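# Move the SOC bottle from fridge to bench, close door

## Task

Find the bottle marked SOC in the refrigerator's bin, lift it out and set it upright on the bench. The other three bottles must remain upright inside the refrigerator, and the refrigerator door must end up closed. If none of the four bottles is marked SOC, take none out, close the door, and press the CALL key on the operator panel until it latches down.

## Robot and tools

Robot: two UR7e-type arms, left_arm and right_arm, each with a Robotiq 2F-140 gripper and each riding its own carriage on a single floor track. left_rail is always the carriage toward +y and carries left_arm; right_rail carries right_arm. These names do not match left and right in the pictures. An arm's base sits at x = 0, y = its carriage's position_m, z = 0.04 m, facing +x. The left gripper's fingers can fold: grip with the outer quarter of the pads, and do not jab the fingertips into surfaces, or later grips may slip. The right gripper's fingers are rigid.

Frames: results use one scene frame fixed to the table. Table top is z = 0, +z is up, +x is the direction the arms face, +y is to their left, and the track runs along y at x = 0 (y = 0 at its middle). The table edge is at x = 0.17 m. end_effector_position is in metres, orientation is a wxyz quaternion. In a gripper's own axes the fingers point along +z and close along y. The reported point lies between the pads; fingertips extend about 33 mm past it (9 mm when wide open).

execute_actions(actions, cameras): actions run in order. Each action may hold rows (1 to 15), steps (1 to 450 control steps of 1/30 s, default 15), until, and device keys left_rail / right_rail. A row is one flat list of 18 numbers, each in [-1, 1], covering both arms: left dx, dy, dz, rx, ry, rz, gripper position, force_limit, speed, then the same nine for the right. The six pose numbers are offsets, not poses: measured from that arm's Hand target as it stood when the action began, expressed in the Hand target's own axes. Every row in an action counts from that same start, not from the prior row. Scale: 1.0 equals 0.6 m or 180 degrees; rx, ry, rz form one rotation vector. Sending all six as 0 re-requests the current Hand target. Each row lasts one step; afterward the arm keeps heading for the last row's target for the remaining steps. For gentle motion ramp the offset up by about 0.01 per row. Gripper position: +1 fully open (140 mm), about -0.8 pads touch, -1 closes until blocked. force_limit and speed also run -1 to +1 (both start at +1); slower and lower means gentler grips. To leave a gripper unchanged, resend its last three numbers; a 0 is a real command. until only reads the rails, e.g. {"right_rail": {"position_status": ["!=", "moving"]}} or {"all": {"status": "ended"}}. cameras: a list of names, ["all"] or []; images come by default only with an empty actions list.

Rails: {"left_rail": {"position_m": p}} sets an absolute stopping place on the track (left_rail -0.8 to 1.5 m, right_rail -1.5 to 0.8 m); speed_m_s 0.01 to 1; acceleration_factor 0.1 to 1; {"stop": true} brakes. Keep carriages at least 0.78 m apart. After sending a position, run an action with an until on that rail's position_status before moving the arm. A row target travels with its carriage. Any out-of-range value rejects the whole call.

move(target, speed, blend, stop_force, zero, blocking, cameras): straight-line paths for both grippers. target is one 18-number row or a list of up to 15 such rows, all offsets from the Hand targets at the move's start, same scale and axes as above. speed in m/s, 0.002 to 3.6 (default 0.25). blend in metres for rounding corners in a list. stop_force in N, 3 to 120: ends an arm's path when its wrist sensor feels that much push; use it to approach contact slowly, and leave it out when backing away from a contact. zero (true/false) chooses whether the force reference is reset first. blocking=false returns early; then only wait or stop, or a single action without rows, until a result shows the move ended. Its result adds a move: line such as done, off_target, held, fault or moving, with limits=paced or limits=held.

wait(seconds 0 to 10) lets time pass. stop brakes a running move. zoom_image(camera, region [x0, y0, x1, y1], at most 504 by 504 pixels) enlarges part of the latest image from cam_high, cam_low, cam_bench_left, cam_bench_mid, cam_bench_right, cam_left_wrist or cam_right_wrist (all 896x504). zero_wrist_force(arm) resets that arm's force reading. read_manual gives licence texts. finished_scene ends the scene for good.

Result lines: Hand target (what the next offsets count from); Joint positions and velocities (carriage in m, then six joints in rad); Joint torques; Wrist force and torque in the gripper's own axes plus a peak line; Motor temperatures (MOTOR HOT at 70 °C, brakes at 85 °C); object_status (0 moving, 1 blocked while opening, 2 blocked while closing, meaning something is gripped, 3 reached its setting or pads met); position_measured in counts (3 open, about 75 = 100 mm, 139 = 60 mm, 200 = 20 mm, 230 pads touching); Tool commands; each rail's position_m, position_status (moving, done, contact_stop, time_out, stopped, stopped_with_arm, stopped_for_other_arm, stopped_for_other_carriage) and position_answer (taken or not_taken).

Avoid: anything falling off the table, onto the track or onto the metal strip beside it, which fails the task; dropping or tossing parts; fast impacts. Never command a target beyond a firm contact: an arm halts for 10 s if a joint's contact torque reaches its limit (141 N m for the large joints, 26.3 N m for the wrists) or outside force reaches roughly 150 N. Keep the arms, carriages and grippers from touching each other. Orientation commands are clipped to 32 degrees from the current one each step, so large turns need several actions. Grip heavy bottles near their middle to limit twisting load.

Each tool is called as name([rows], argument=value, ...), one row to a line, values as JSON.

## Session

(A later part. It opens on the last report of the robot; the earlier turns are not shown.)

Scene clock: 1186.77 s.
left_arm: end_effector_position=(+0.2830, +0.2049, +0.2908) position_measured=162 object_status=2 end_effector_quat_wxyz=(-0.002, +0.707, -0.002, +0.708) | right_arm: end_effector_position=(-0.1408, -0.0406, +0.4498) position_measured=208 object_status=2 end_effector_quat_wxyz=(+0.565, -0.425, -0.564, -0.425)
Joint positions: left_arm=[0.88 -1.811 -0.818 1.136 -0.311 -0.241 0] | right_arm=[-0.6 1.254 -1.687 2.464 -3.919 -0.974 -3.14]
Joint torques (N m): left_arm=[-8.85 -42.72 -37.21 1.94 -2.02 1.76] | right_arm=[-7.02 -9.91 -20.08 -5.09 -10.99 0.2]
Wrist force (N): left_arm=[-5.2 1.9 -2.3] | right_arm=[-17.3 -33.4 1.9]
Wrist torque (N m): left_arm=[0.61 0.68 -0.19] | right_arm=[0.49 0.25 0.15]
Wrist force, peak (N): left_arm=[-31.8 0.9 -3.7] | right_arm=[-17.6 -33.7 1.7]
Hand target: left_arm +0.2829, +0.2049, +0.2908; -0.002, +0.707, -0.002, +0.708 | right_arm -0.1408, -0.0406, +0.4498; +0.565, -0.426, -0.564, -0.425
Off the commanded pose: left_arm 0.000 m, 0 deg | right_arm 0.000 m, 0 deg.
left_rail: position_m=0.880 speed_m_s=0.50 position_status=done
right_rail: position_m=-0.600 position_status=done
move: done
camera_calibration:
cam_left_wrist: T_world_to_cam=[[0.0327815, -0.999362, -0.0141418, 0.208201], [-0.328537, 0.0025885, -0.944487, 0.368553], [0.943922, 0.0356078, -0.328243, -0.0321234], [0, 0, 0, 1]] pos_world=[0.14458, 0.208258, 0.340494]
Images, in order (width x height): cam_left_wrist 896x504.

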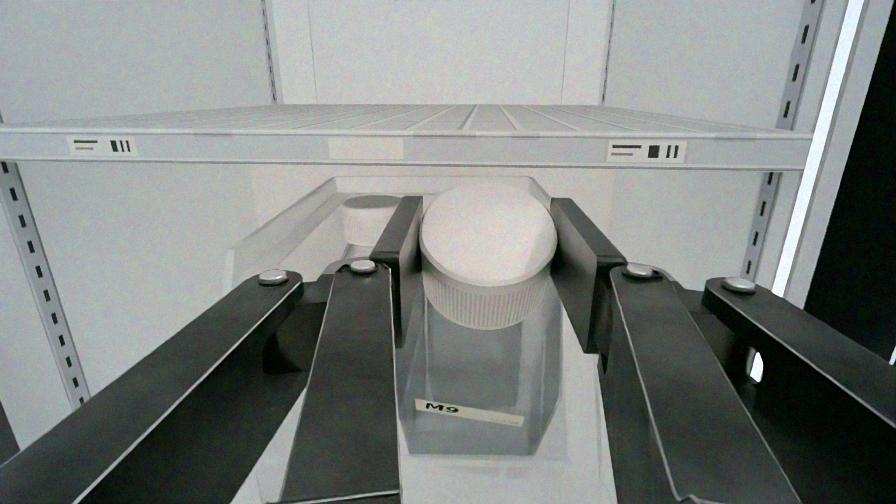

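Lift straight up slowly.

move(target=[0.14,0,-0.005,0,0,0,-1,0.9,-1,0,0,0,0,0,0,-1,-0.1,-1], speed=0.025, stop_force=30, cameras=["cam_left_wrist"])

Scene clock: 1195.73 s.
left_arm: end_effector_position=(+0.2798, +0.2044, +0.3749) position_measured=162 object_status=2 end_effector_quat_wxyz=(-0.002, +0.707, -0.002, +0.708) | right_arm: end_effector_position=(-0.1408, -0.0406, +0.4498) position_measured=208 object_status=2 end_effector_quat_wxyz=(+0.565, -0.425, -0.564, -0.425)
Joint positions: left_arm=[0.88 -1.816 -0.867 1.001 -0.128 -0.245 0] | right_arm=[-0.6 1.254 -1.687 2.464 -3.919 -0.974 -3.14]
Joint torques (N m): left_arm=[-4.96 -54.06 -38.05 2.34 -1.98 -1.55] | right_arm=[-9.53 -12.23 -20.92 -3.09 -11.07 0.19]
Wrist force (N): left_arm=[-6.2 2.0 -7.7] | right_arm=[-15.7 -33.0 1.9]
Wrist torque (N m): left_arm=[0.63 0.22 -0.10] | right_arm=[0.44 0.14 0.15]
Wrist force, peak (N): left_arm=[-25.9 0.5 -9.2] | right_arm=[-17.2 -34.0 2.0]
Hand target: left_arm +0.2798, +0.2044, +0.3748; -0.002, +0.707, -0.002, +0.708 | right_arm -0.1408, -0.0406, +0.4498; +0.565, -0.426, -0.564, -0.425
Off the commanded pose: left_arm 0.000 m, 0 deg | right_arm 0.000 m, 0 deg.
left_rail: position_m=0.880 speed_m_s=0.50 position_status=done
right_rail: position_m=-0.600 position_status=done
move: done
camera_calibration:
cam_left_wrist: T_world_to_cam=[[0.0327815, -0.999362, -0.0141418, 0.208994], [-0.328537, 0.0025885, -0.944487, 0.44684], [0.943922, 0.0356078, -0.328243, -0.00151268], [0, 0, 0, 1]] pos_world=[0.14138, 0.207758, 0.424494]
Images, in order (width x height): cam_left_wrist 896x504.

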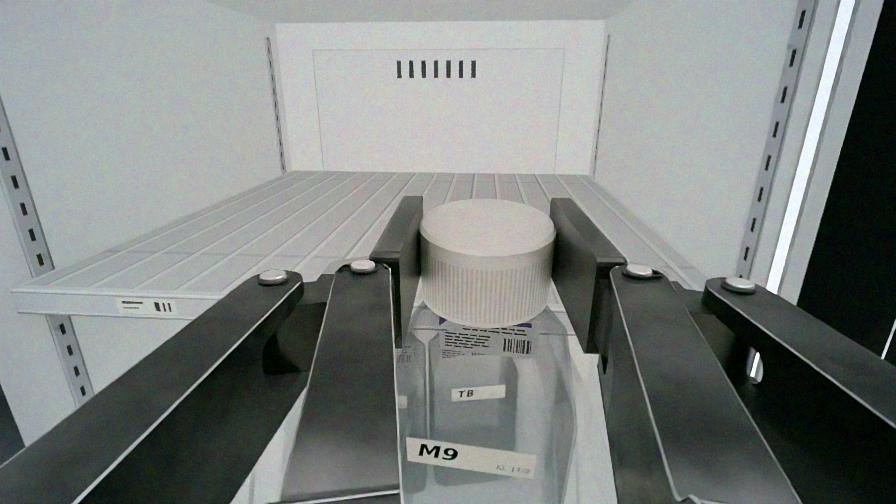

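move(target=[0.08,0,-0.17,0,0,0,-1,0.9,-1,0,0,0,0,0,0,-1,-0.1,-1], speed=0.1)

execute_actions([
  {"left_rail":{"position_m":1.5,"speed_m_s":0.3,"acceleration_factor":0.15},"steps":300,"until":{"all":{"status":"ended"}}},
])

move([
  [-0.2,-0.067,0.38,0,0,0,-1,0.9,-1,0,0,0,0,0,0,-1,-0.1,-1],
  [-0.355,-0.067,0.38,0,0,0,-1,0.9,-1,0,0,0,0,0,0,-1,-0.1,-1],
], speed=0.12, cameras=["cam_left_wrist","cam_bench_left"])

Scene clock: 1205.27 s.
left_arm: end_effector_position=(+0.1777, +0.2041, +0.4227) position_measured=162 object_status=2 end_effector_quat_wxyz=(-0.002, +0.707, -0.002, +0.708) | right_arm: end_effector_position=(-0.1408, -0.0406, +0.4498) position_measured=208 object_status=2 end_effector_quat_wxyz=(+0.565, -0.425, -0.564, -0.425)
Joint positions: left_arm=[0.88 -1.96 -0.838 0.83 0.013 -0.39 0.002] | right_arm=[-0.6 1.254 -1.687 2.464 -3.919 -0.974 -3.14]
Joint torques (N m): left_arm=[-5.35 -42.59 -37.74 2.75 -2.22 -2.06] | right_arm=[-12.58 -15.37 -21.41 -2.35 -11.12 0.25]
Wrist force (N): left_arm=[-3.8 2.3 -5.8] | right_arm=[-16.6 -33.3 2.1]
Wrist torque (N m): left_arm=[0.61 -0.03 -0.02] | right_arm=[0.44 0.18 0.16]
Wrist force, peak (N): left_arm=[-6.7 2.5 -8.4] | right_arm=[-17.1 -33.7 1.8]
Hand target: left_arm +0.1777, +0.2041, +0.4227; -0.002, +0.707, -0.002, +0.708 | right_arm -0.1408, -0.0406, +0.4498; +0.565, -0.426, -0.564, -0.425
Off the commanded pose: left_arm 0.000 m, 0 deg | right_arm 0.000 m, 0 deg.
left_rail: position_m=0.880 speed_m_s=0.50 position_status=done
right_rail: position_m=-0.600 position_status=done
move: done

Scene clock: 1209.60 s.
left_arm: end_effector_position=(+0.1777, +0.8241, +0.4227) position_measured=162 object_status=2 end_effector_quat_wxyz=(-0.002, +0.707, -0.002, +0.708) | right_arm: end_effector_position=(-0.1408, -0.0406, +0.4498) position_measured=208 object_status=2 end_effector_quat_wxyz=(+0.565, -0.425, -0.564, -0.425)
Joint positions: left_arm=[1.5 -1.96 -0.838 0.829 0.013 -0.39 0.002] | right_arm=[-0.6 1.254 -1.687 2.464 -3.919 -0.974 -3.14]
Joint torques (N m): left_arm=[-3.37 -69.8 -30.99 2.33 -1.1 -1.69] | right_arm=[-12.37 -16.46 -22.31 -2.35 -10.97 0.19]
Wrist force (N): left_arm=[-3.8 3.0 -6.0] | right_arm=[-15.8 -33.2 1.9]
Wrist torque (N m): left_arm=[0.75 -0.02 -0.02] | right_arm=[0.46 0.13 0.16]
Wrist force, peak (N): left_arm=[-4.3 3.3 -6.1] | right_arm=[-17.0 -33.6 1.7]
Hand target: left_arm +0.1777, +0.8241, +0.4227; -0.002, +0.707, -0.002, +0.708 | right_arm -0.1408, -0.0406, +0.4498; +0.565, -0.426, -0.564, -0.425
Tool commands: left_gripper/position=-1.0 left_gripper/force_limit=+0.9 left_gripper/speed=-1.0 right_gripper/position=-1.0 right_gripper/force_limit=-0.1 right_gripper/speed=-1.0
Off the commanded pose: left_arm 0.000 m, 0 deg | right_arm 0.000 m, 0 deg.
left_rail: position_m=1.500 speed_m_s=0.30 position_status=done
right_rail: position_m=-0.600 position_status=done

Scene clock: 1213.63 s.
left_arm: end_effector_position=(+0.4060, +0.8656, +0.2103) position_measured=162 object_status=2 end_effector_quat_wxyz=(-0.002, +0.706, -0.002, +0.708) | right_arm: end_effector_position=(-0.1408, -0.0406, +0.4498) position_measured=208 object_status=2 end_effector_quat_wxyz=(+0.565, -0.425, -0.564, -0.425)
Joint positions: left_arm=[1.5 -1.632 -0.804 1.338 -0.485 -0.061 -0.043] | right_arm=[-0.6 1.254 -1.687 2.464 -3.919 -0.974 -3.14]
Joint torques (N m): left_arm=[6.6 -67.17 -10.83 -1.11 1.07 1.92] | right_arm=[-13.25 -17.36 -22.05 -2.41 -11.09 0.17]
Wrist force (N): left_arm=[-3.9 3.0 -6.1] | right_arm=[-15.8 -33.3 1.7]
Wrist torque (N m): left_arm=[0.75 0.01 -0.18] | right_arm=[0.44 0.17 0.15]
Wrist force, peak (N): left_arm=[-5.8 2.9 -6.0] | right_arm=[-17.0 -33.5 1.9]
Hand target: left_arm +0.4060, +0.8656, +0.2103; -0.002, +0.707, -0.002, +0.708 | right_arm -0.1408, -0.0406, +0.4498; +0.565, -0.426, -0.564, -0.425
Off the commanded pose: left_arm 0.000 m, 0 deg | right_arm 0.000 m, 0 deg.
left_rail: position_m=1.500 speed_m_s=0.30 position_status=done
right_rail: position_m=-0.600 position_status=done
move: done
camera_calibration:
cam_left_wrist: T_world_to_cam=[[0.0328026, -0.999362, -0.0140931, 0.863286], [-0.327132, 0.00258852, -0.944975, 0.330683], [0.944409, 0.0356079, -0.326838, -0.198772], [0, 0, 0, 1]] pos_world=[0.267581, 0.868958, 0.259688]
Images, in order (width x height): cam_bench_left 896x504, cam_left_wrist 896x504.

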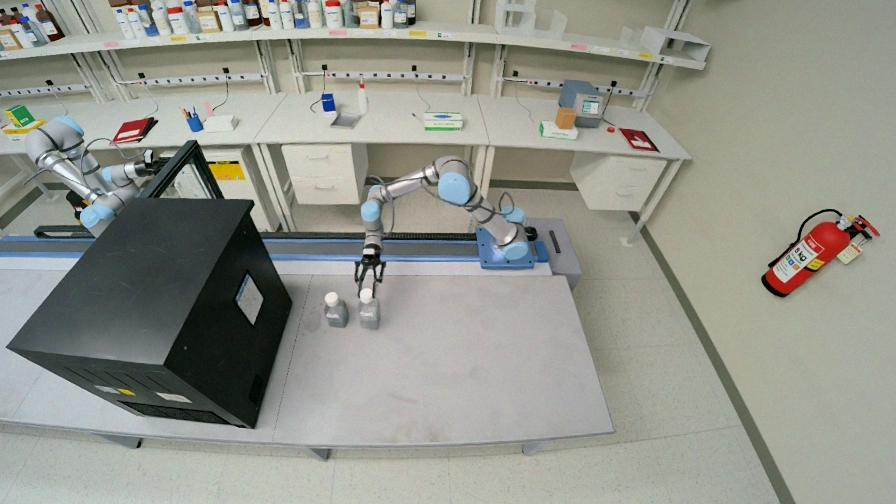

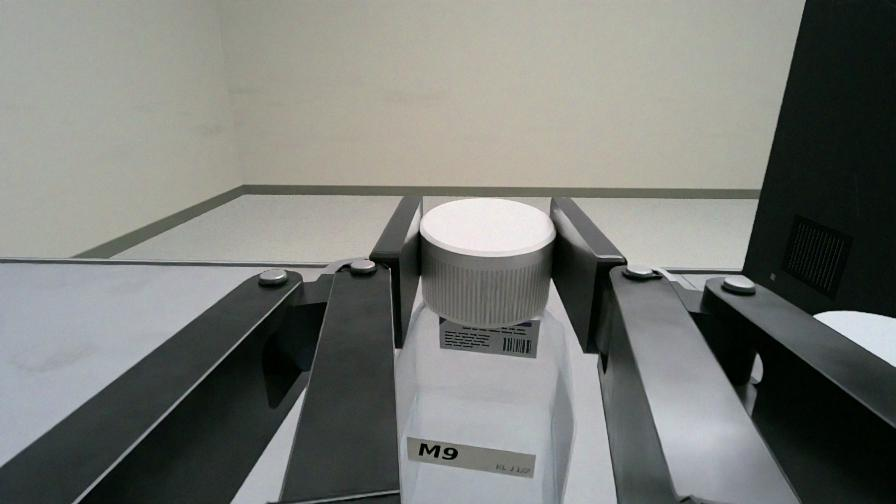

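move(target=[-0.025,0,0,0,-0.045,0,-1,0.9,-1,0,0,0,0,0,0,-1,-0.1,-1], speed=0.05)

move(target=[-0.08,0,0.011,0,0,0,-1,0.9,-1,0,0,0,0,0,0,-1,-0.1,-1], speed=0.015, stop_force=5, cameras=["cam_left_wrist"])

Scene clock: 1222.47 s.
left_arm: end_effector_position=(+0.4059, +0.8657, +0.1953) position_measured=162 object_status=2 end_effector_quat_wxyz=(-0.003, +0.755, -0.001, +0.656) | right_arm: end_effector_position=(-0.1408, -0.0406, +0.4498) position_measured=208 object_status=2 end_effector_quat_wxyz=(+0.565, -0.425, -0.564, -0.425)
Joint positions: left_arm=[1.5 -1.627 -0.939 1.693 -1.926 -0.151 1.174] | right_arm=[-0.6 1.254 -1.687 2.464 -3.919 -0.974 -3.14]
Joint torques (N m): left_arm=[7.49 -63.32 -10.15 -4.28 1.13 1.98] | right_arm=[-15.31 -19.83 -23.12 -2.27 -10.99 0.2]
Wrist force (N): left_arm=[-3.7 2.5 -5.4] | right_arm=[-15.8 -33.7 2.0]
Wrist torque (N m): left_arm=[0.65 0.01 -0.17] | right_arm=[0.34 0.15 0.15]
Wrist force, peak (N): left_arm=[-4.2 2.9 -6.4] | right_arm=[-16.8 -33.8 1.8]
Hand target: left_arm +0.4060, +0.8657, +0.1953; -0.002, +0.755, -0.002, +0.656 | right_arm -0.1408, -0.0406, +0.4498; +0.565, -0.426, -0.564, -0.425
Off the commanded pose: left_arm 0.000 m, 0 deg | right_arm 0.000 m, 0 deg.
left_rail: position_m=1.500 speed_m_s=0.30 position_status=done
right_rail: position_m=-0.600 position_status=done
move: done

Scene clock: 1225.27 s.
left_arm: end_effector_position=(+0.4059, +0.8659, +0.1736) position_measured=162 object_status=2 end_effector_quat_wxyz=(-0.003, +0.755, -0.001, +0.656) | right_arm: end_effector_position=(-0.1408, -0.0406, +0.4498) position_measured=208 object_status=2 end_effector_quat_wxyz=(+0.565, -0.425, -0.564, -0.425)
Joint positions: left_arm=[1.5 -1.627 -0.904 1.703 -1.976 -0.151 1.178] | right_arm=[-0.6 1.254 -1.687 2.464 -3.919 -0.974 -3.14]
Joint torques (N m): left_arm=[-4.31 -63.04 -33.74 -1.24 1.05 -1.55] | right_arm=[-16.77 -20.24 -23.25 -2.38 -10.96 0.1]
Wrist force (N): left_arm=[-2.2 3.0 -5.1] | right_arm=[-16.4 -33.2 1.7]
Wrist torque (N m): left_arm=[0.75 -0.14 -0.20] | right_arm=[0.47 0.11 0.15]
Wrist force, peak (N): left_arm=[8.1 1.4 -8.8] | right_arm=[-16.7 -33.6 1.9]
Hand target: left_arm +0.4059, +0.8659, +0.1736; -0.003, +0.755, -0.001, +0.656 (not the last commanded pose) | right_arm -0.1408, -0.0406, +0.4498; +0.565, -0.426, -0.564, -0.425
Off the commanded pose: left_arm 0.027 m, 0 deg | right_arm 0.000 m, 0 deg.
left_rail: position_m=1.500 speed_m_s=0.30 position_status=done
right_rail: position_m=-0.600 position_status=done
move: contact (left_arm)
camera_calibration:
cam_left_wrist: T_world_to_cam=[[0.032434, -0.999298, -0.0187388, 0.863931], [-0.457819, 0.00181193, -0.889044, 0.34], [0.888454, 0.0374142, -0.457439, -0.166797], [0, 0, 0, 1]] pos_world=[0.275829, 0.86895, 0.242164]
Images, in order (width x height): cam_left_wrist 896x504.

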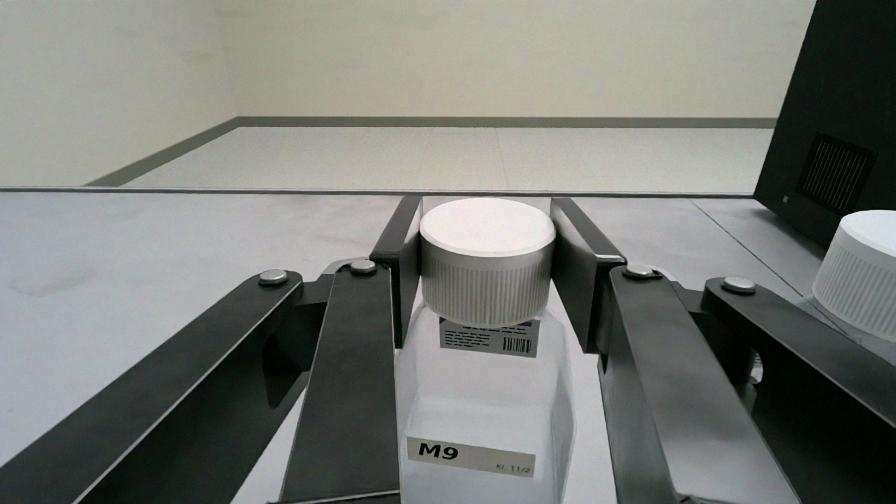

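Release, retreat along the pointing axis, level up.

execute_actions([
  {"rows":[[0,0,0,0,0,0,-0.05,0.9,-1,0,0,0,0,0,0,-1,-0.1,-1]],"steps":30},
])

move([
  [0,0,-0.15,0,0,0,-0.05,0.9,-1,0,0,0,0,0,0,-1,-0.1,-1],
  [0.12,0,-0.4,0,0.045,0,-0.05,0.9,-1,0,0,0,0,0,0,-1,-0.1,-1],
], speed=[0.1,0.25], blend=0.03, cameras=["cam_left_wrist"])

execute_actions([
  {"left_rail":{"position_m":0.88,"speed_m_s":0.5,"acceleration_factor":0.5},"steps":250,"until":{"all":{"status":"ended"}}},
], cameras=["cam_left_wrist"])

Scene clock: 1236.90 s.
left_arm: end_effector_position=(+0.4059, +0.8659, +0.1736) position_measured=135 object_status=3 end_effector_quat_wxyz=(-0.003, +0.755, -0.001, +0.656) | right_arm: end_effector_position=(-0.1408, -0.0406, +0.4498) position_measured=208 object_status=2 end_effector_quat_wxyz=(+0.565, -0.425, -0.564, -0.425)
Joint positions: left_arm=[1.5 -1.627 -0.904 1.703 -1.976 -0.151 1.178] | right_arm=[-0.6 1.254 -1.687 2.464 -3.919 -0.974 -3.14]
Joint torques (N m): left_arm=[2.79 -53.04 -28.11 -1.68 0.98 -1.53] | right_arm=[-18.83 -23.44 -24.09 -2.34 -10.99 -0.15]
Wrist force (N): left_arm=[0.6 2.8 -5.7] | right_arm=[-16.4 -33.4 1.9]
Wrist torque (N m): left_arm=[0.70 -0.12 -0.18] | right_arm=[0.41 0.17 0.15]
Wrist force, peak (N): left_arm=[0.9 3.0 -6.0] | right_arm=[-16.9 -33.8 1.6]
Hand target: left_arm +0.4059, +0.8659, +0.1736; -0.003, +0.755, -0.001, +0.656 | right_arm -0.1408, -0.0406, +0.4498; +0.565, -0.426, -0.564, -0.425
Off the commanded pose: left_arm 0.000 m, 0 deg | right_arm 0.000 m, 0 deg.
left_rail: position_m=1.500 speed_m_s=0.30 position_status=done
right_rail: position_m=-0.600 position_status=done

Scene clock: 1239.17 s.
left_arm: end_effector_position=(+0.1782, +0.8649, +0.2782) position_measured=135 object_status=3 end_effector_quat_wxyz=(-0.003, +0.706, -0.002, +0.708) | right_arm: end_effector_position=(-0.1408, -0.0406, +0.4498) position_measured=208 object_status=2 end_effector_quat_wxyz=(+0.565, -0.425, -0.564, -0.425)
Joint positions: left_arm=[1.5 -1.984 -0.871 1.265 -0.389 -0.414 0.002] | right_arm=[-0.6 1.254 -1.687 2.464 -3.919 -0.974 -3.14]
Joint torques (N m): left_arm=[-6.22 -37.54 -34.74 2.51 -2.11 -1.94] | right_arm=[-18.47 -24.42 -23.89 -2.41 -11.01 -0.27]
Wrist force (N): left_arm=[0.7 2.9 -5.9] | right_arm=[-15.6 -33.5 1.9]
Wrist torque (N m): left_arm=[0.74 -0.10 -0.02] | right_arm=[0.39 0.10 0.15]
Wrist force, peak (N): left_arm=[1.9 3.2 -7.9] | right_arm=[-16.8 -33.6 1.8]
Hand target: left_arm +0.1782, +0.8649, +0.2782; -0.003, +0.706, -0.002, +0.708 | right_arm -0.1408, -0.0406, +0.4498; +0.565, -0.426, -0.564, -0.425
Off the commanded pose: left_arm 0.000 m, 0 deg | right_arm 0.000 m, 0 deg.
left_rail: position_m=1.500 speed_m_s=0.30 position_status=done
right_rail: position_m=-0.600 position_status=done
move: done
camera_calibration:
cam_left_wrist: T_world_to_cam=[[0.0338917, -0.999323, -0.0143125, 0.870909], [-0.328056, 0.00240366, -0.944655, 0.320614], [0.94405, 0.0367113, -0.327752, 0.038004], [0, 0, 0, 1]] pos_world=[0.0397851, 0.868153, 0.327791]
Images, in order (width x height): cam_left_wrist 896x504.

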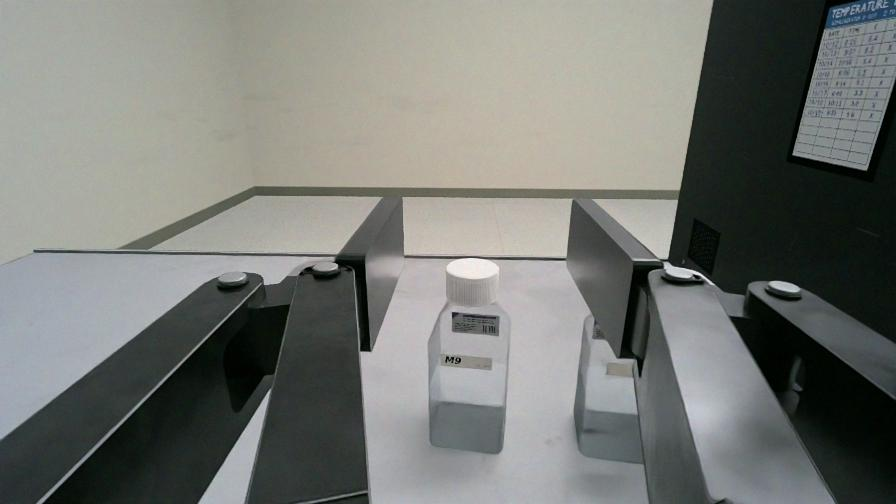

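Scene clock: 1241.70 s.
left_arm: end_effector_position=(+0.1782, +0.2449, +0.2782) position_measured=135 object_status=3 end_effector_quat_wxyz=(-0.003, +0.706, -0.002, +0.708) | right_arm: end_effector_position=(-0.1408, -0.0406, +0.4498) position_measured=208 object_status=2 end_effector_quat_wxyz=(+0.565, -0.425, -0.564, -0.425)
Joint positions: left_arm=[0.88 -1.984 -0.871 1.265 -0.388 -0.414 0.001] | right_arm=[-0.6 1.254 -1.687 2.464 -3.919 -0.974 -3.14]
Joint torques (N m): left_arm=[-3.43 -44.53 -29.46 1.32 -1.04 -1.77] | right_arm=[-19.49 -24.75 -24.75 -2.31 -11.04 -0.2]
Wrist force (N): left_arm=[0.8 2.9 -6.3] | right_arm=[-15.6 -33.1 1.9]
Wrist torque (N m): left_arm=[0.74 -0.12 -0.02] | right_arm=[0.47 0.11 0.16]
Wrist force, peak (N): left_arm=[0.8 3.5 -6.3] | right_arm=[-16.8 -33.7 1.9]
Hand target: left_arm +0.1782, +0.2449, +0.2782; -0.003, +0.706, -0.002, +0.708 | right_arm -0.1408, -0.0406, +0.4498; +0.565, -0.426, -0.564, -0.425
Tool commands: left_gripper/position=-0.05 left_gripper/force_limit=+0.9 left_gripper/speed=-1.0 right_gripper/position=-1.0 right_gripper/force_limit=-0.1 right_gripper/speed=-1.0
Off the commanded pose: left_arm 0.000 m, 0 deg | right_arm 0.000 m, 0 deg.
left_rail: position_m=0.880 speed_m_s=0.50 position_status=done
right_rail: position_m=-0.600 position_status=done
camera_calibration:
cam_left_wrist: T_world_to_cam=[[0.0338896, -0.999323, -0.0143074, 0.251327], [-0.328024, 0.00240075, -0.944666, 0.322108], [0.944061, 0.0367075, -0.32772, 0.060755], [0, 0, 0, 1]] pos_world=[0.0397851, 0.248153, 0.327791]
Images, in order (width x height): cam_left_wrist 896x504.

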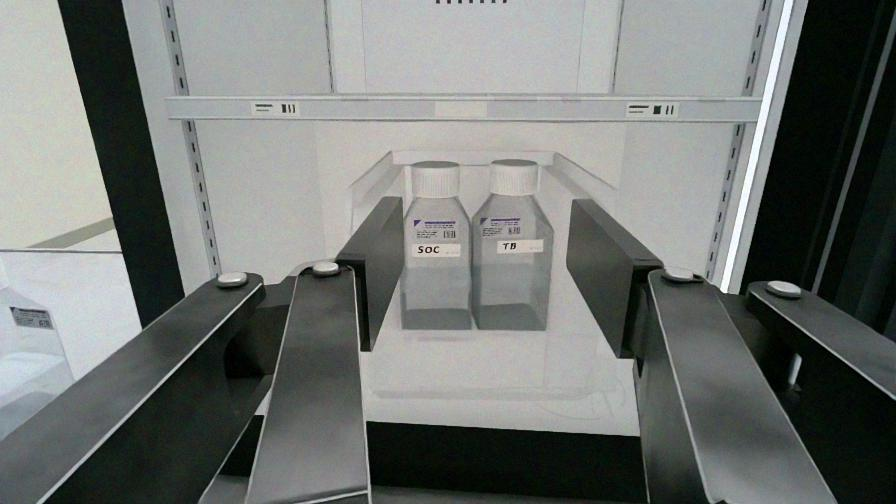

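move(target=[-0.047,-0.072,0.403,0,0,0,-0.05,0.0,0,0,0,0,0,0,0,-1,-0.1,-1], speed=0.12, stop_force=6, cameras=["cam_left_wrist"])

Scene clock: 1251.43 s.
left_arm: end_effector_position=(+0.4200, +0.2886, +0.2508) position_measured=135 object_status=3 end_effector_quat_wxyz=(-0.003, +0.706, -0.002, +0.708) | right_arm: end_effector_position=(-0.1408, -0.0406, +0.4498) position_measured=208 object_status=2 end_effector_quat_wxyz=(+0.565, -0.425, -0.564, -0.425)
Joint positions: left_arm=[0.88 -1.612 -0.938 1.46 -0.478 -0.043 -0.038] | right_arm=[-0.6 1.254 -1.687 2.464 -3.919 -0.974 -3.14]
Joint torques (N m): left_arm=[8.74 -31.1 -33.04 1.37 2.31 -2.12] | right_arm=[-21.26 -27.67 -25.52 -2.47 -11.08 -0.35]
Wrist force (N): left_arm=[4.7 1.2 -11.2] | right_arm=[-17.1 -32.7 1.7]
Wrist torque (N m): left_arm=[1.01 -0.37 0.26] | right_arm=[0.41 0.19 0.15]
Wrist force, peak (N): left_arm=[6.8 1.7 -11.2] | right_arm=[-16.9 -33.7 1.8]
Hand target: left_arm +0.4200, +0.2886, +0.2508; -0.003, +0.706, -0.002, +0.708 | right_arm -0.1408, -0.0406, +0.4498; +0.565, -0.426, -0.564, -0.425
Off the commanded pose: left_arm 0.000 m, 0 deg | right_arm 0.000 m, 0 deg.
left_rail: position_m=0.880 speed_m_s=0.50 position_status=done
right_rail: position_m=-0.600 position_status=done
move: done
camera_calibration:
cam_left_wrist: T_world_to_cam=[[0.0339227, -0.999323, -0.0142217, 0.286376], [-0.328141, 0.00230426, -0.944626, 0.375485], [0.944019, 0.036711, -0.327841, -0.178055], [0, 0, 0, 1]] pos_world=[0.281585, 0.291853, 0.300392]
Images, in order (width x height): cam_left_wrist 896x504.

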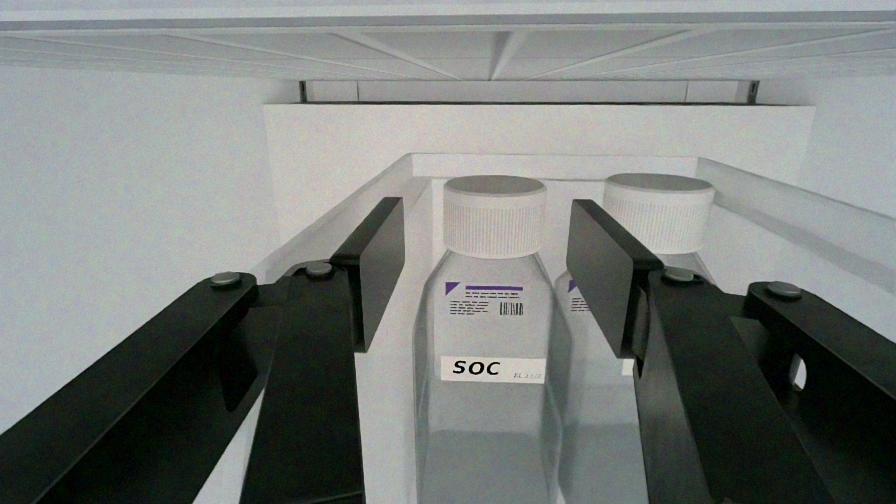

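move([
  [0,0,-0.04,0,0,0,-0.05,0.0,0,0,0,0,0,0,0,-1,-0.1,-1],
  [0,0.009,-0.03,0,0,0,-0.05,0.0,0,0,0,0,0,0,0,-1,-0.1,-1],
  [0,0.009,0.082,0,0,0,-0.05,0.0,0,0,0,0,0,0,0,-1,-0.1,-1],
], speed=0.06, stop_force=9, cameras=["cam_left_wrist"])

Scene clock: 1261.80 s.
left_arm: end_effector_position=(+0.4413, +0.2834, +0.2508) position_measured=135 object_status=3 end_effector_quat_wxyz=(-0.003, +0.707, -0.002, +0.707) | right_arm: end_effector_position=(-0.1408, -0.0406, +0.4498) position_measured=208 object_status=2 end_effector_quat_wxyz=(+0.565, -0.425, -0.564, -0.425)
Joint positions: left_arm=[0.88 -1.576 -0.922 1.429 -0.475 -0.007 -0.027] | right_arm=[-0.6 1.254 -1.687 2.464 -3.919 -0.974 -3.14]
Joint torques (N m): left_arm=[-4.06 -58.77 -8.58 -2.04 -1.25 0.36] | right_arm=[-23.94 -27.98 -26.09 -3.71 -11.06 -0.4]
Wrist force (N): left_arm=[8.2 0.9 -12.3] | right_arm=[-16.2 -33.1 1.7]
Wrist torque (N m): left_arm=[1.04 -0.51 0.45] | right_arm=[0.43 0.19 0.15]
Wrist force, peak (N): left_arm=[15.1 -0.7 -78.3] | right_arm=[-17.6 -33.7 1.7]
Hand target: left_arm +0.4413, +0.2834, +0.2508; -0.003, +0.707, -0.002, +0.707 (not the last commanded pose) | right_arm -0.1408, -0.0406, +0.4498; +0.565, -0.426, -0.564, -0.425
Off the commanded pose: left_arm 0.028 m, 0 deg | right_arm 0.000 m, 0 deg.
left_rail: position_m=0.880 speed_m_s=0.50 position_status=done
right_rail: position_m=-0.600 position_status=done
move: contact (left_arm); path passed 2 of 3 targets
camera_calibration:
cam_left_wrist: T_world_to_cam=[[0.0340026, -0.999324, -0.0139937, 0.280263], [-0.329745, 0.00200021, -0.944068, 0.383121], [0.943458, 0.0367152, -0.329454, -0.19734], [0, 0, 0, 1]] pos_world=[0.302984, 0.286553, 0.300599]
Images, in order (width x height): cam_left_wrist 896x504.

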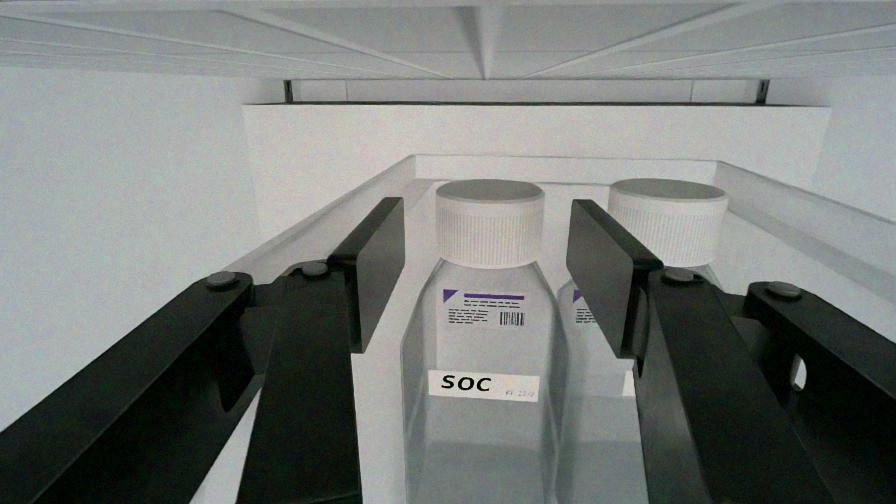

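move([
  [0,0,-0.15,0,0,0,-0.05,0.0,0,0,0,0,0,0,0,-1,-0.1,-1],
  [-0.008,0.003,-0.15,0,0.094,0,-0.05,0.0,0,0,0,0,0,0,0,-1,-0.1,-1],
], speed=0.08)

Scene clock: 1293.33 s.
left_arm: end_effector_position=(+0.3513, +0.2815, +0.2460) position_measured=135 object_status=3 end_effector_quat_wxyz=(-0.002, +0.595, -0.002, +0.803) | right_arm: end_effector_position=(-0.1408, -0.0406, +0.4498) position_measured=208 object_status=2 end_effector_quat_wxyz=(+0.565, -0.425, -0.564, -0.425)
Joint positions: left_arm=[0.88 -1.705 -0.557 1.189 0.525 -0.324 -1.131] | right_arm=[-0.6 1.254 -1.687 2.464 -3.919 -0.974 -3.14]
Joint torques (N m): left_arm=[6.59 -42.86 -29.59 4.09 -4.05 -2.06] | right_arm=[-26.91 -20.95 -27.19 -5.2 -10.91 -0.55]
Wrist force (N): left_arm=[-1.5 3.4 -5.7] | right_arm=[-15.6 -33.3 1.6]
Wrist torque (N m): left_arm=[0.87 0.41 -0.02] | right_arm=[0.44 0.12 0.15]
Wrist force, peak (N): left_arm=[9.1 1.1 -12.7] | right_arm=[-17.0 -33.4 2.0]
Hand target: left_arm +0.3513, +0.2815, +0.2460; -0.002, +0.595, -0.002, +0.803 | right_arm -0.1408, -0.0406, +0.4498; +0.565, -0.426, -0.564, -0.425
Off the commanded pose: left_arm 0.000 m, 0 deg | right_arm 0.000 m, 0 deg.
left_rail: position_m=0.880 speed_m_s=0.50 position_status=done
right_rail: position_m=-0.600 position_status=done
move: done

move(target=[-0.048,0,0.159,0,0,0,-0.05,0.0,0,0,0,0,0,0,0,-1,-0.1,-1], speed=0.04, stop_force=7, cameras=["cam_left_wrist"])

Scene clock: 1303.13 s.
left_arm: end_effector_position=(+0.4253, +0.2818, +0.2461) position_measured=135 object_status=3 end_effector_quat_wxyz=(-0.003, +0.595, -0.002, +0.803) | right_arm: end_effector_position=(-0.1408, -0.0406, +0.4498) position_measured=208 object_status=2 end_effector_quat_wxyz=(+0.565, -0.425, -0.564, -0.425)
Joint positions: left_arm=[0.88 -1.58 -0.46 1.094 0.903 -0.295 -1.529] | right_arm=[-0.6 1.254 -1.687 2.464 -3.919 -0.974 -3.14]
Joint torques (N m): left_arm=[-6.22 -69.93 -4.72 1.01 -2.81 1.75] | right_arm=[-28.98 -14.9 -27.96 -5.5 -10.99 -0.78]
Wrist force (N): left_arm=[2.0 4.1 -6.3] | right_arm=[-16.6 -33.7 1.6]
Wrist torque (N m): left_arm=[1.11 0.03 0.00] | right_arm=[0.39 0.19 0.15]
Wrist force, peak (N): left_arm=[13.0 1.3 -31.1] | right_arm=[-17.1 -33.6 1.6]
Hand target: left_arm +0.4253, +0.2818, +0.2461; -0.003, +0.595, -0.002, +0.803 (not the last commanded pose) | right_arm -0.1408, -0.0406, +0.4498; +0.565, -0.426, -0.564, -0.425
Off the commanded pose: left_arm 0.026 m, 0 deg | right_arm 0.000 m, 0 deg.
left_rail: position_m=0.880 speed_m_s=0.50 position_status=done
right_rail: position_m=-0.600 position_status=done
move: contact (left_arm)
camera_calibration:
cam_left_wrist: T_world_to_cam=[[0.036158, -0.999337, -0.00428559, 0.275885], [-0.0411226, 0.00279689, -0.99915, 0.263998], [0.9985, 0.0363035, -0.0409942, -0.277996], [0, 0, 0, 1]] pos_world=[0.27846, 0.285056, 0.253559]
Images, in order (width x height): cam_left_wrist 896x504.

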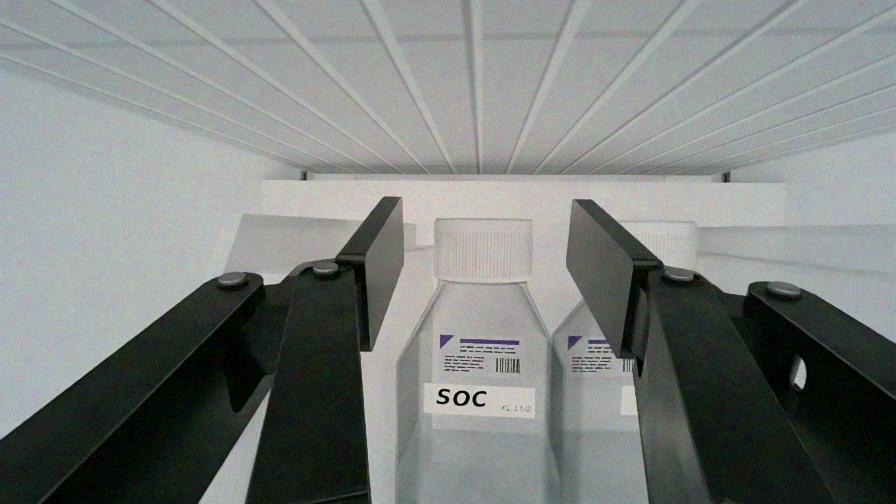

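move([
  [0.039,0,-0.128,0,0,0,-0.12,0.0,0,0,0,0,0,0,0,-1,-0.1,-1],
  [0.039,0.065,-0.128,0.083,0,0,-0.12,0.0,0,0,0,0,0,0,0,-1,-0.1,-1],
], speed=0.08)

Scene clock: 1326.17 s.
left_arm: end_effector_position=(+0.3451, +0.2426, +0.2459) position_measured=144 object_status=3 end_effector_quat_wxyz=(-0.080, +0.590, +0.103, +0.797) | right_arm: end_effector_position=(-0.1408, -0.0406, +0.4498) position_measured=208 object_status=2 end_effector_quat_wxyz=(+0.565, -0.425, -0.564, -0.425)
Joint positions: left_arm=[0.88 -1.677 -0.369 0.679 0.362 -0.471 -0.69] | right_arm=[-0.6 1.254 -1.687 2.464 -3.919 -0.974 -3.14]
Joint torques (N m): left_arm=[7.79 -49.97 -33.39 4.07 -3.2 1.92] | right_arm=[-32.28 -7.34 -29.71 -5.63 -11.02 -0.48]
Wrist force (N): left_arm=[-0.5 4.4 -5.1] | right_arm=[-15.9 -33.4 1.8]
Wrist torque (N m): left_arm=[1.07 0.19 -0.19] | right_arm=[0.45 0.16 0.16]
Wrist force, peak (N): left_arm=[2.6 2.5 -7.8] | right_arm=[-16.7 -33.8 1.7]
Hand target: left_arm +0.3451, +0.2426, +0.2459; -0.080, +0.590, +0.103, +0.797 | right_arm -0.1408, -0.0406, +0.4498; +0.565, -0.426, -0.564, -0.425
Off the commanded pose: left_arm 0.000 m, 0 deg | right_arm 0.000 m, 0 deg.
left_rail: position_m=0.880 speed_m_s=0.50 position_status=done
right_rail: position_m=-0.600 position_status=done
move: done

move(target=[-0.0365,-0.001,0.124,0,0,0,-0.12,0.0,0,0,0,0,0,0,0,-1,-0.1,-1], speed=0.04, stop_force=7, cameras=["cam_left_wrist"])

Scene clock: 1340.03 s.
left_arm: end_effector_position=(+0.4201, +0.2625, +0.2459) position_measured=144 object_status=3 end_effector_quat_wxyz=(-0.080, +0.590, +0.103, +0.797) | right_arm: end_effector_position=(-0.1408, -0.0406, +0.4498) position_measured=208 object_status=2 end_effector_quat_wxyz=(+0.565, -0.425, -0.564, -0.425)
Joint positions: left_arm=[0.88 -1.572 -0.352 0.672 0.508 -0.394 -0.861] | right_arm=[-0.6 1.254 -1.687 2.464 -3.919 -0.974 -3.14]
Joint torques (N m): left_arm=[6.93 -50.02 -33.23 4.13 0.08 -2.1] | right_arm=[-33.3 -4.55 -30.68 -5.53 -11.01 -0.46]
Wrist force (N): left_arm=[-0.5 4.4 -5.2] | right_arm=[-15.0 -33.6 1.6]
Wrist torque (N m): left_arm=[1.08 0.17 -0.02] | right_arm=[0.39 0.08 0.15]
Wrist force, peak (N): left_arm=[-0.1 4.7 -5.8] | right_arm=[-16.5 -33.9 1.6]
Hand target: left_arm +0.4201, +0.2625, +0.2459; -0.080, +0.590, +0.103, +0.797 | right_arm -0.1408, -0.0406, +0.4498; +0.565, -0.426, -0.564, -0.425
Off the commanded pose: left_arm 0.000 m, 0 deg | right_arm 0.000 m, 0 deg.
left_rail: position_m=0.880 speed_m_s=0.50 position_status=done
right_rail: position_m=-0.600 position_status=done
move: done
camera_calibration:
cam_left_wrist: T_world_to_cam=[[0.28154, -0.956949, 0.0705969, 0.124244], [-0.0294892, -0.0821672, -0.996182, 0.280395], [0.959096, 0.278384, -0.051353, -0.316549], [0, 0, 0, 1]] pos_world=[0.27689, 0.230056, 0.254297]
Images, in order (width x height): cam_left_wrist 896x504.

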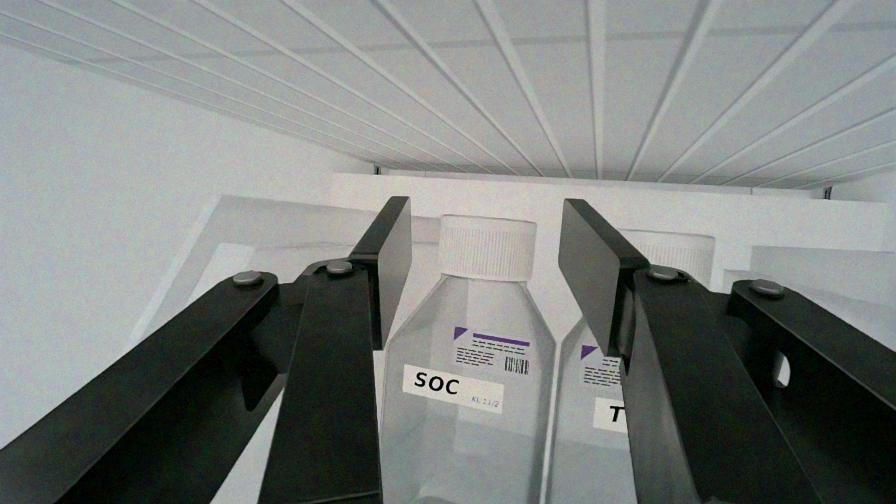

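move(target=[-0.032,0.001,0.104,0,0,0,-0.12,0.0,0,0,0,0,0,0,0,-1,-0.1,-1], speed=0.03, stop_force=6, cameras=["cam_left_wrist"])

Scene clock: 1354.23 s.
left_arm: end_effector_position=(+0.4739, +0.2759, +0.2453) position_measured=144 object_status=3 end_effector_quat_wxyz=(-0.080, +0.590, +0.103, +0.797) | right_arm: end_effector_position=(-0.1408, -0.0406, +0.4498) position_measured=208 object_status=2 end_effector_quat_wxyz=(+0.565, -0.425, -0.564, -0.425)
Joint positions: left_arm=[0.88 -1.494 -0.303 0.606 0.683 -0.345 -1.029] | right_arm=[-0.6 1.254 -1.687 2.464 -3.919 -0.974 -3.14]
Joint torques (N m): left_arm=[-5.81 -76.59 -9.1 1.38 -3.92 1.97] | right_arm=[-31.44 -5.6 -31.05 -5.4 -11.02 -0.55]
Wrist force (N): left_arm=[0.5 4.3 -5.6] | right_arm=[-15.9 -33.6 1.8]
Wrist torque (N m): left_arm=[1.04 0.02 -0.17] | right_arm=[0.49 0.16 0.15]
Wrist force, peak (N): left_arm=[12.9 3.5 -24.4] | right_arm=[-16.2 -34.2 1.7]
Hand target: left_arm +0.4739, +0.2759, +0.2453; -0.080, +0.590, +0.103, +0.797 (not the last commanded pose) | right_arm -0.1408, -0.0406, +0.4498; +0.565, -0.426, -0.564, -0.425
Off the commanded pose: left_arm 0.010 m, 0 deg | right_arm 0.000 m, 0 deg.
left_rail: position_m=0.880 speed_m_s=0.50 position_status=done
right_rail: position_m=-0.600 position_status=done
move: contact (left_arm)
camera_calibration:
cam_left_wrist: T_world_to_cam=[[0.281772, -0.956881, 0.0705927, 0.121774], [-0.0297607, -0.0822545, -0.996167, 0.282585], [0.95902, 0.278591, -0.0516545, -0.371831], [0, 0, 0, 1]] pos_world=[0.330691, 0.243356, 0.253698]
Images, in order (width x height): cam_left_wrist 896x504.

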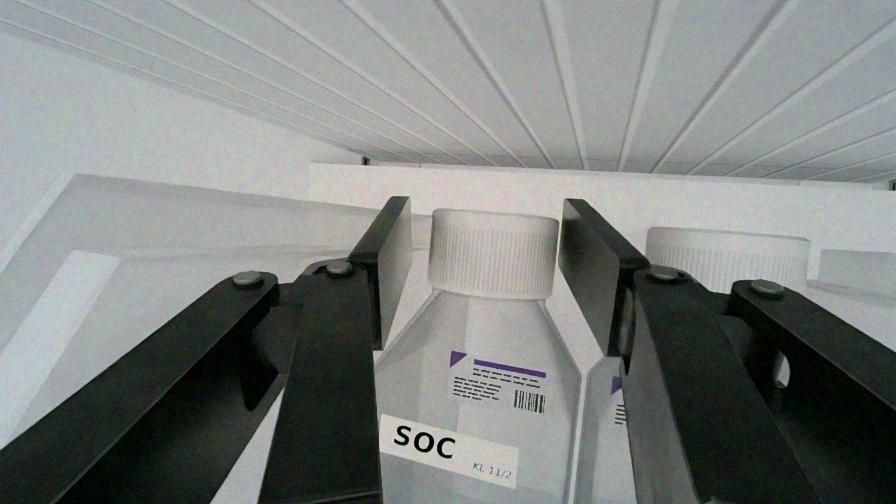

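move([
  [0.003,0,-0.016,0,0,0,-0.12,0.0,0,0,0,0,0,0,0,-1,-0.1,-1],
  [0.002,0.007,-0.01,0,0,0,-0.12,0.0,0,0,0,0,0,0,0,-1,-0.1,-1],
  [-0.0045,0.007,0.0147,0,0,0,-0.12,0.0,0,0,0,0,0,0,0,-1,-0.1,-1],
], speed=0.02, stop_force=8, cameras=["cam_left_wrist"])

Scene clock: 1365.43 s.
left_arm: end_effector_position=(+0.4747, +0.2718, +0.2453) position_measured=144 object_status=3 end_effector_quat_wxyz=(-0.080, +0.590, +0.103, +0.797) | right_arm: end_effector_position=(-0.1408, -0.0406, +0.4498) position_measured=208 object_status=2 end_effector_quat_wxyz=(+0.565, -0.425, -0.564, -0.425)
Joint positions: left_arm=[0.88 -1.493 -0.286 0.569 0.703 -0.345 -1.031] | right_arm=[-0.6 1.254 -1.687 2.464 -3.919 -0.974 -3.14]
Joint torques (N m): left_arm=[-2.9 -77.65 -8.21 1.28 -3.49 1.85] | right_arm=[-18.7 -15.89 -31.33 -5.66 -11.12 -0.61]
Wrist force (N): left_arm=[2.2 4.5 -8.9] | right_arm=[-16.1 -33.6 1.6]
Wrist torque (N m): left_arm=[1.04 -0.42 -0.21] | right_arm=[0.47 0.13 0.15]
Wrist force, peak (N): left_arm=[10.4 3.3 -22.2] | right_arm=[-16.7 -34.2 1.7]
Hand target: left_arm +0.4747, +0.2718, +0.2453; -0.080, +0.590, +0.103, +0.797 (not the last commanded pose) | right_arm -0.1408, -0.0406, +0.4498; +0.565, -0.426, -0.564, -0.425
Off the commanded pose: left_arm 0.009 m, 0 deg | right_arm 0.000 m, 0 deg.
left_rail: position_m=0.880 speed_m_s=0.50 position_status=done
right_rail: position_m=-0.600 position_status=done
move: contact (left_arm); path passed 2 of 3 targets
camera_calibration:
cam_left_wrist: T_world_to_cam=[[0.281787, -0.956874, 0.0706306, 0.117581], [-0.0299406, -0.0823471, -0.996154, 0.282353], [0.95901, 0.278588, -0.0518537, -0.371497], [0, 0, 0, 1]] pos_world=[0.33159, 0.239256, 0.253699]
Images, in order (width x height): cam_left_wrist 896x504.

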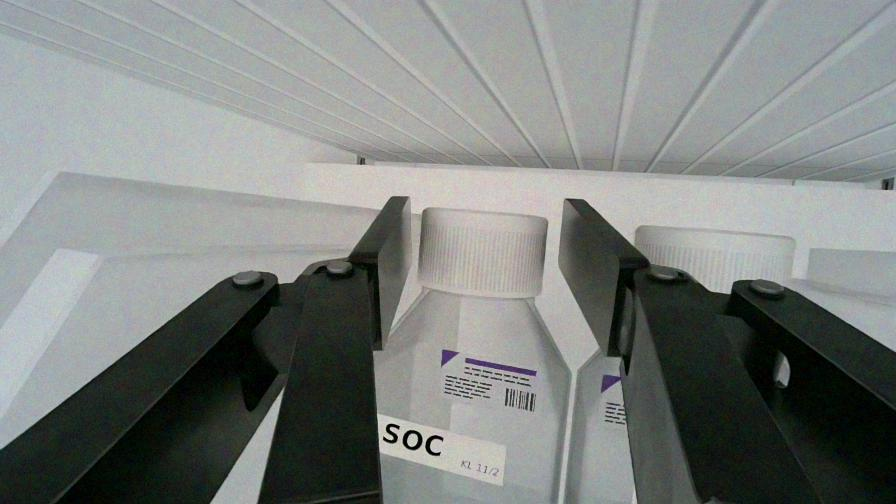

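move([
  [0.006,-0.005,-0.01,0,0,0,-0.12,0.0,0,0,0,0,0,0,0,-1,-0.1,-1],
  [0.018,-0.005,-0.01,0,0,0,-0.12,0.0,0,0,0,0,0,0,0,-1,-0.1,-1],
  [0.009,-0.005,0.017,0,0,0,-0.12,0.0,0,0,0,0,0,0,0,-1,-0.1,-1],
], speed=0.02, stop_force=8, cameras=["cam_left_wrist"])

Scene clock: 1376.40 s.
left_arm: end_effector_position=(+0.4818, +0.2773, +0.2531) position_measured=144 object_status=3 end_effector_quat_wxyz=(-0.080, +0.590, +0.103, +0.797) | right_arm: end_effector_position=(-0.1408, -0.0406, +0.4498) position_measured=208 object_status=2 end_effector_quat_wxyz=(+0.565, -0.425, -0.564, -0.425)
Joint positions: left_arm=[0.88 -1.482 -0.301 0.586 0.727 -0.339 -1.058] | right_arm=[-0.6 1.254 -1.687 2.464 -3.919 -0.974 -3.14]
Joint torques (N m): left_arm=[7.12 -51.36 -33.35 4.2 -0.3 -2.06] | right_arm=[-6.97 -27.04 -30.99 -5.62 -11.05 -0.56]
Wrist force (N): left_arm=[-0.4 4.4 -5.5] | right_arm=[-15.4 -34.0 1.7]
Wrist torque (N m): left_arm=[1.07 0.16 -0.02] | right_arm=[0.39 0.12 0.15]
Wrist force, peak (N): left_arm=[2.7 4.5 -9.4] | right_arm=[-16.4 -34.0 1.5]
Hand target: left_arm +0.4818, +0.2773, +0.2531; -0.080, +0.590, +0.103, +0.797 | right_arm -0.1408, -0.0406, +0.4498; +0.565, -0.426, -0.564, -0.425
Off the commanded pose: left_arm 0.000 m, 0 deg | right_arm 0.000 m, 0 deg.
left_rail: position_m=0.880 speed_m_s=0.50 position_status=done
right_rail: position_m=-0.600 position_status=done
move: done
camera_calibration:
cam_left_wrist: T_world_to_cam=[[0.281787, -0.956874, 0.0706306, 0.120292], [-0.0299406, -0.0823471, -0.996154, 0.290789], [0.95901, 0.278588, -0.0518537, -0.379434], [0, 0, 0, 1]] pos_world=[0.33869, 0.244756, 0.261499]
Images, in order (width x height): cam_left_wrist 896x504.

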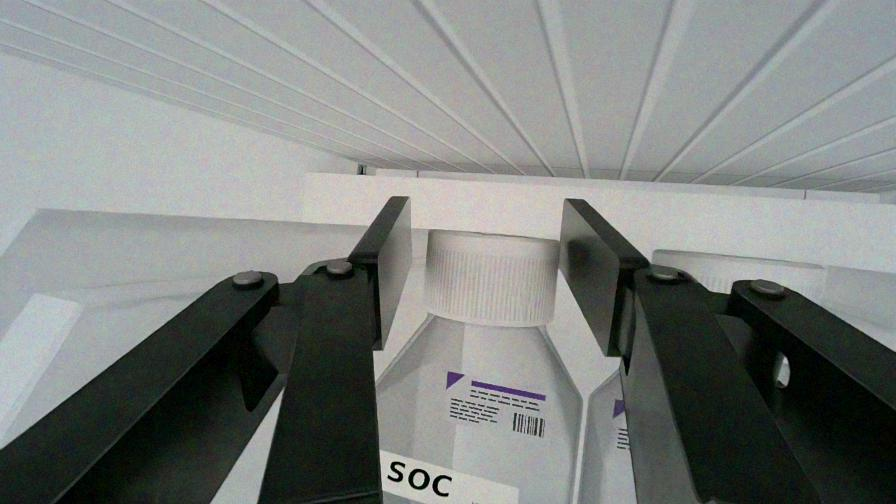

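execute_actions([
  {"rows":[[0,0,0,0,0,0,-1,0.4,-1,0,0,0,0,0,0,-1,-0.1,-1]],"steps":60},
], cameras=["cam_left_wrist"])

Scene clock: 1384.80 s.
left_arm: end_effector_position=(+0.4818, +0.2773, +0.2531) position_measured=161 object_status=2 end_effector_quat_wxyz=(-0.080, +0.590, +0.103, +0.797) | right_arm: end_effector_position=(-0.1408, -0.0406, +0.4498) position_measured=208 object_status=2 end_effector_quat_wxyz=(+0.565, -0.425, -0.564, -0.425)
Joint positions: left_arm=[0.88 -1.482 -0.301 0.586 0.727 -0.339 -1.058] | right_arm=[-0.6 1.254 -1.687 2.464 -3.919 -0.974 -3.14]
Joint torques (N m): left_arm=[7.12 -55.06 -30.94 3.16 -0.8 -2.05] | right_arm=[-7.2 -29.39 -31.42 -5.64 -11.01 -0.49]
Wrist force (N): left_arm=[-0.6 3.8 -6.1] | right_arm=[-15.1 -33.9 1.7]
Wrist torque (N m): left_arm=[1.11 0.15 0.23] | right_arm=[0.37 0.11 0.15]
Wrist force, peak (N): left_arm=[-0.2 5.3 -5.5] | right_arm=[-16.1 -34.0 1.5]
Hand target: left_arm +0.4818, +0.2773, +0.2531; -0.080, +0.590, +0.103, +0.797 | right_arm -0.1408, -0.0406, +0.4498; +0.565, -0.426, -0.564, -0.425
Off the commanded pose: left_arm 0.000 m, 0 deg | right_arm 0.000 m, 0 deg.
left_rail: position_m=0.880 speed_m_s=0.50 position_status=done
right_rail: position_m=-0.600 position_status=done
camera_calibration:
cam_left_wrist: T_world_to_cam=[[0.281783, -0.956882, 0.0705356, 0.12032], [-0.0299678, -0.0822559, -0.996161, 0.290777], [0.95901, 0.278587, -0.051854, -0.379433], [0, 0, 0, 1]] pos_world=[0.33869, 0.244756, 0.261499]
Images, in order (width x height): cam_left_wrist 896x504.

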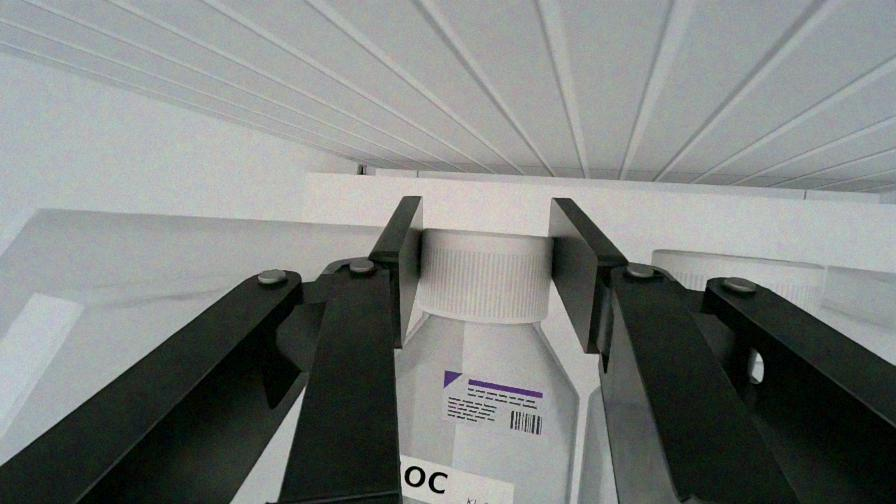

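move([
  [0.0127,0.001,0.0038,0,0,0,-1,0.4,-1,0,0,0,0,0,0,-1,-0.1,-1],
  [0.037,-0.0198,-0.0732,0,0,0,-1,0.4,-1,0,0,0,0,0,0,-1,-0.1,-1],
  [0.0589,-0.0175,-0.148,0,0,0,-1,0.4,-1,0,0,0,0,0,0,-1,-0.1,-1],
], speed=0.025, stop_force=20, cameras=["cam_left_wrist"])

Scene clock: 1405.07 s.
left_arm: end_effector_position=(+0.3869, +0.2643, +0.2611) position_measured=161 object_status=2 end_effector_quat_wxyz=(-0.080, +0.590, +0.103, +0.797) | right_arm: end_effector_position=(-0.1408, -0.0406, +0.4498) position_measured=208 object_status=2 end_effector_quat_wxyz=(+0.565, -0.425, -0.564, -0.425)
Joint positions: left_arm=[0.88 -1.62 -0.42 0.755 0.413 -0.427 -0.774] | right_arm=[-0.6 1.254 -1.687 2.464 -3.919 -0.974 -3.14]
Joint torques (N m): left_arm=[-5.9 -77.26 -9.68 1.84 -4.29 1.75] | right_arm=[-7.61 -29.61 -29.88 -5.39 -10.97 -0.29]
Wrist force (N): left_arm=[-4.1 4.2 -6.6] | right_arm=[-15.5 -33.6 1.7]
Wrist torque (N m): left_arm=[1.09 0.14 -0.17] | right_arm=[0.46 0.13 0.16]
Wrist force, peak (N): left_arm=[-4.5 4.4 -6.6] | right_arm=[-16.0 -34.1 1.7]
Hand target: left_arm +0.3869, +0.2643, +0.2611; -0.080, +0.590, +0.103, +0.797 | right_arm -0.1408, -0.0406, +0.4498; +0.565, -0.426, -0.564, -0.425
Off the commanded pose: left_arm 0.000 m, 0 deg | right_arm 0.000 m, 0 deg.
left_rail: position_m=0.880 speed_m_s=0.50 position_status=done
right_rail: position_m=-0.600 position_status=done
move: done
camera_calibration:
cam_left_wrist: T_world_to_cam=[[0.281787, -0.956874, 0.0706306, 0.134057], [-0.0299406, -0.0823471, -0.996154, 0.294843], [0.95901, 0.278588, -0.0518537, -0.284291], [0, 0, 0, 1]] pos_world=[0.24369, 0.231756, 0.269499]
Images, in order (width x height): cam_left_wrist 896x504.

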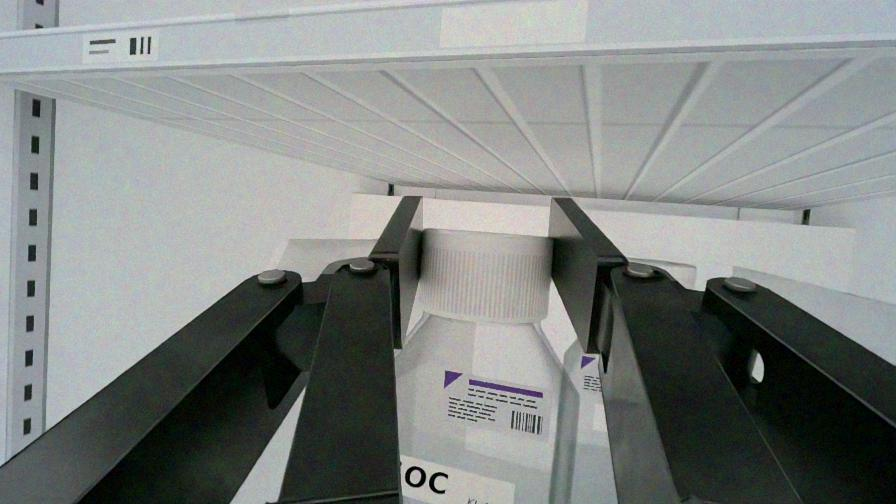

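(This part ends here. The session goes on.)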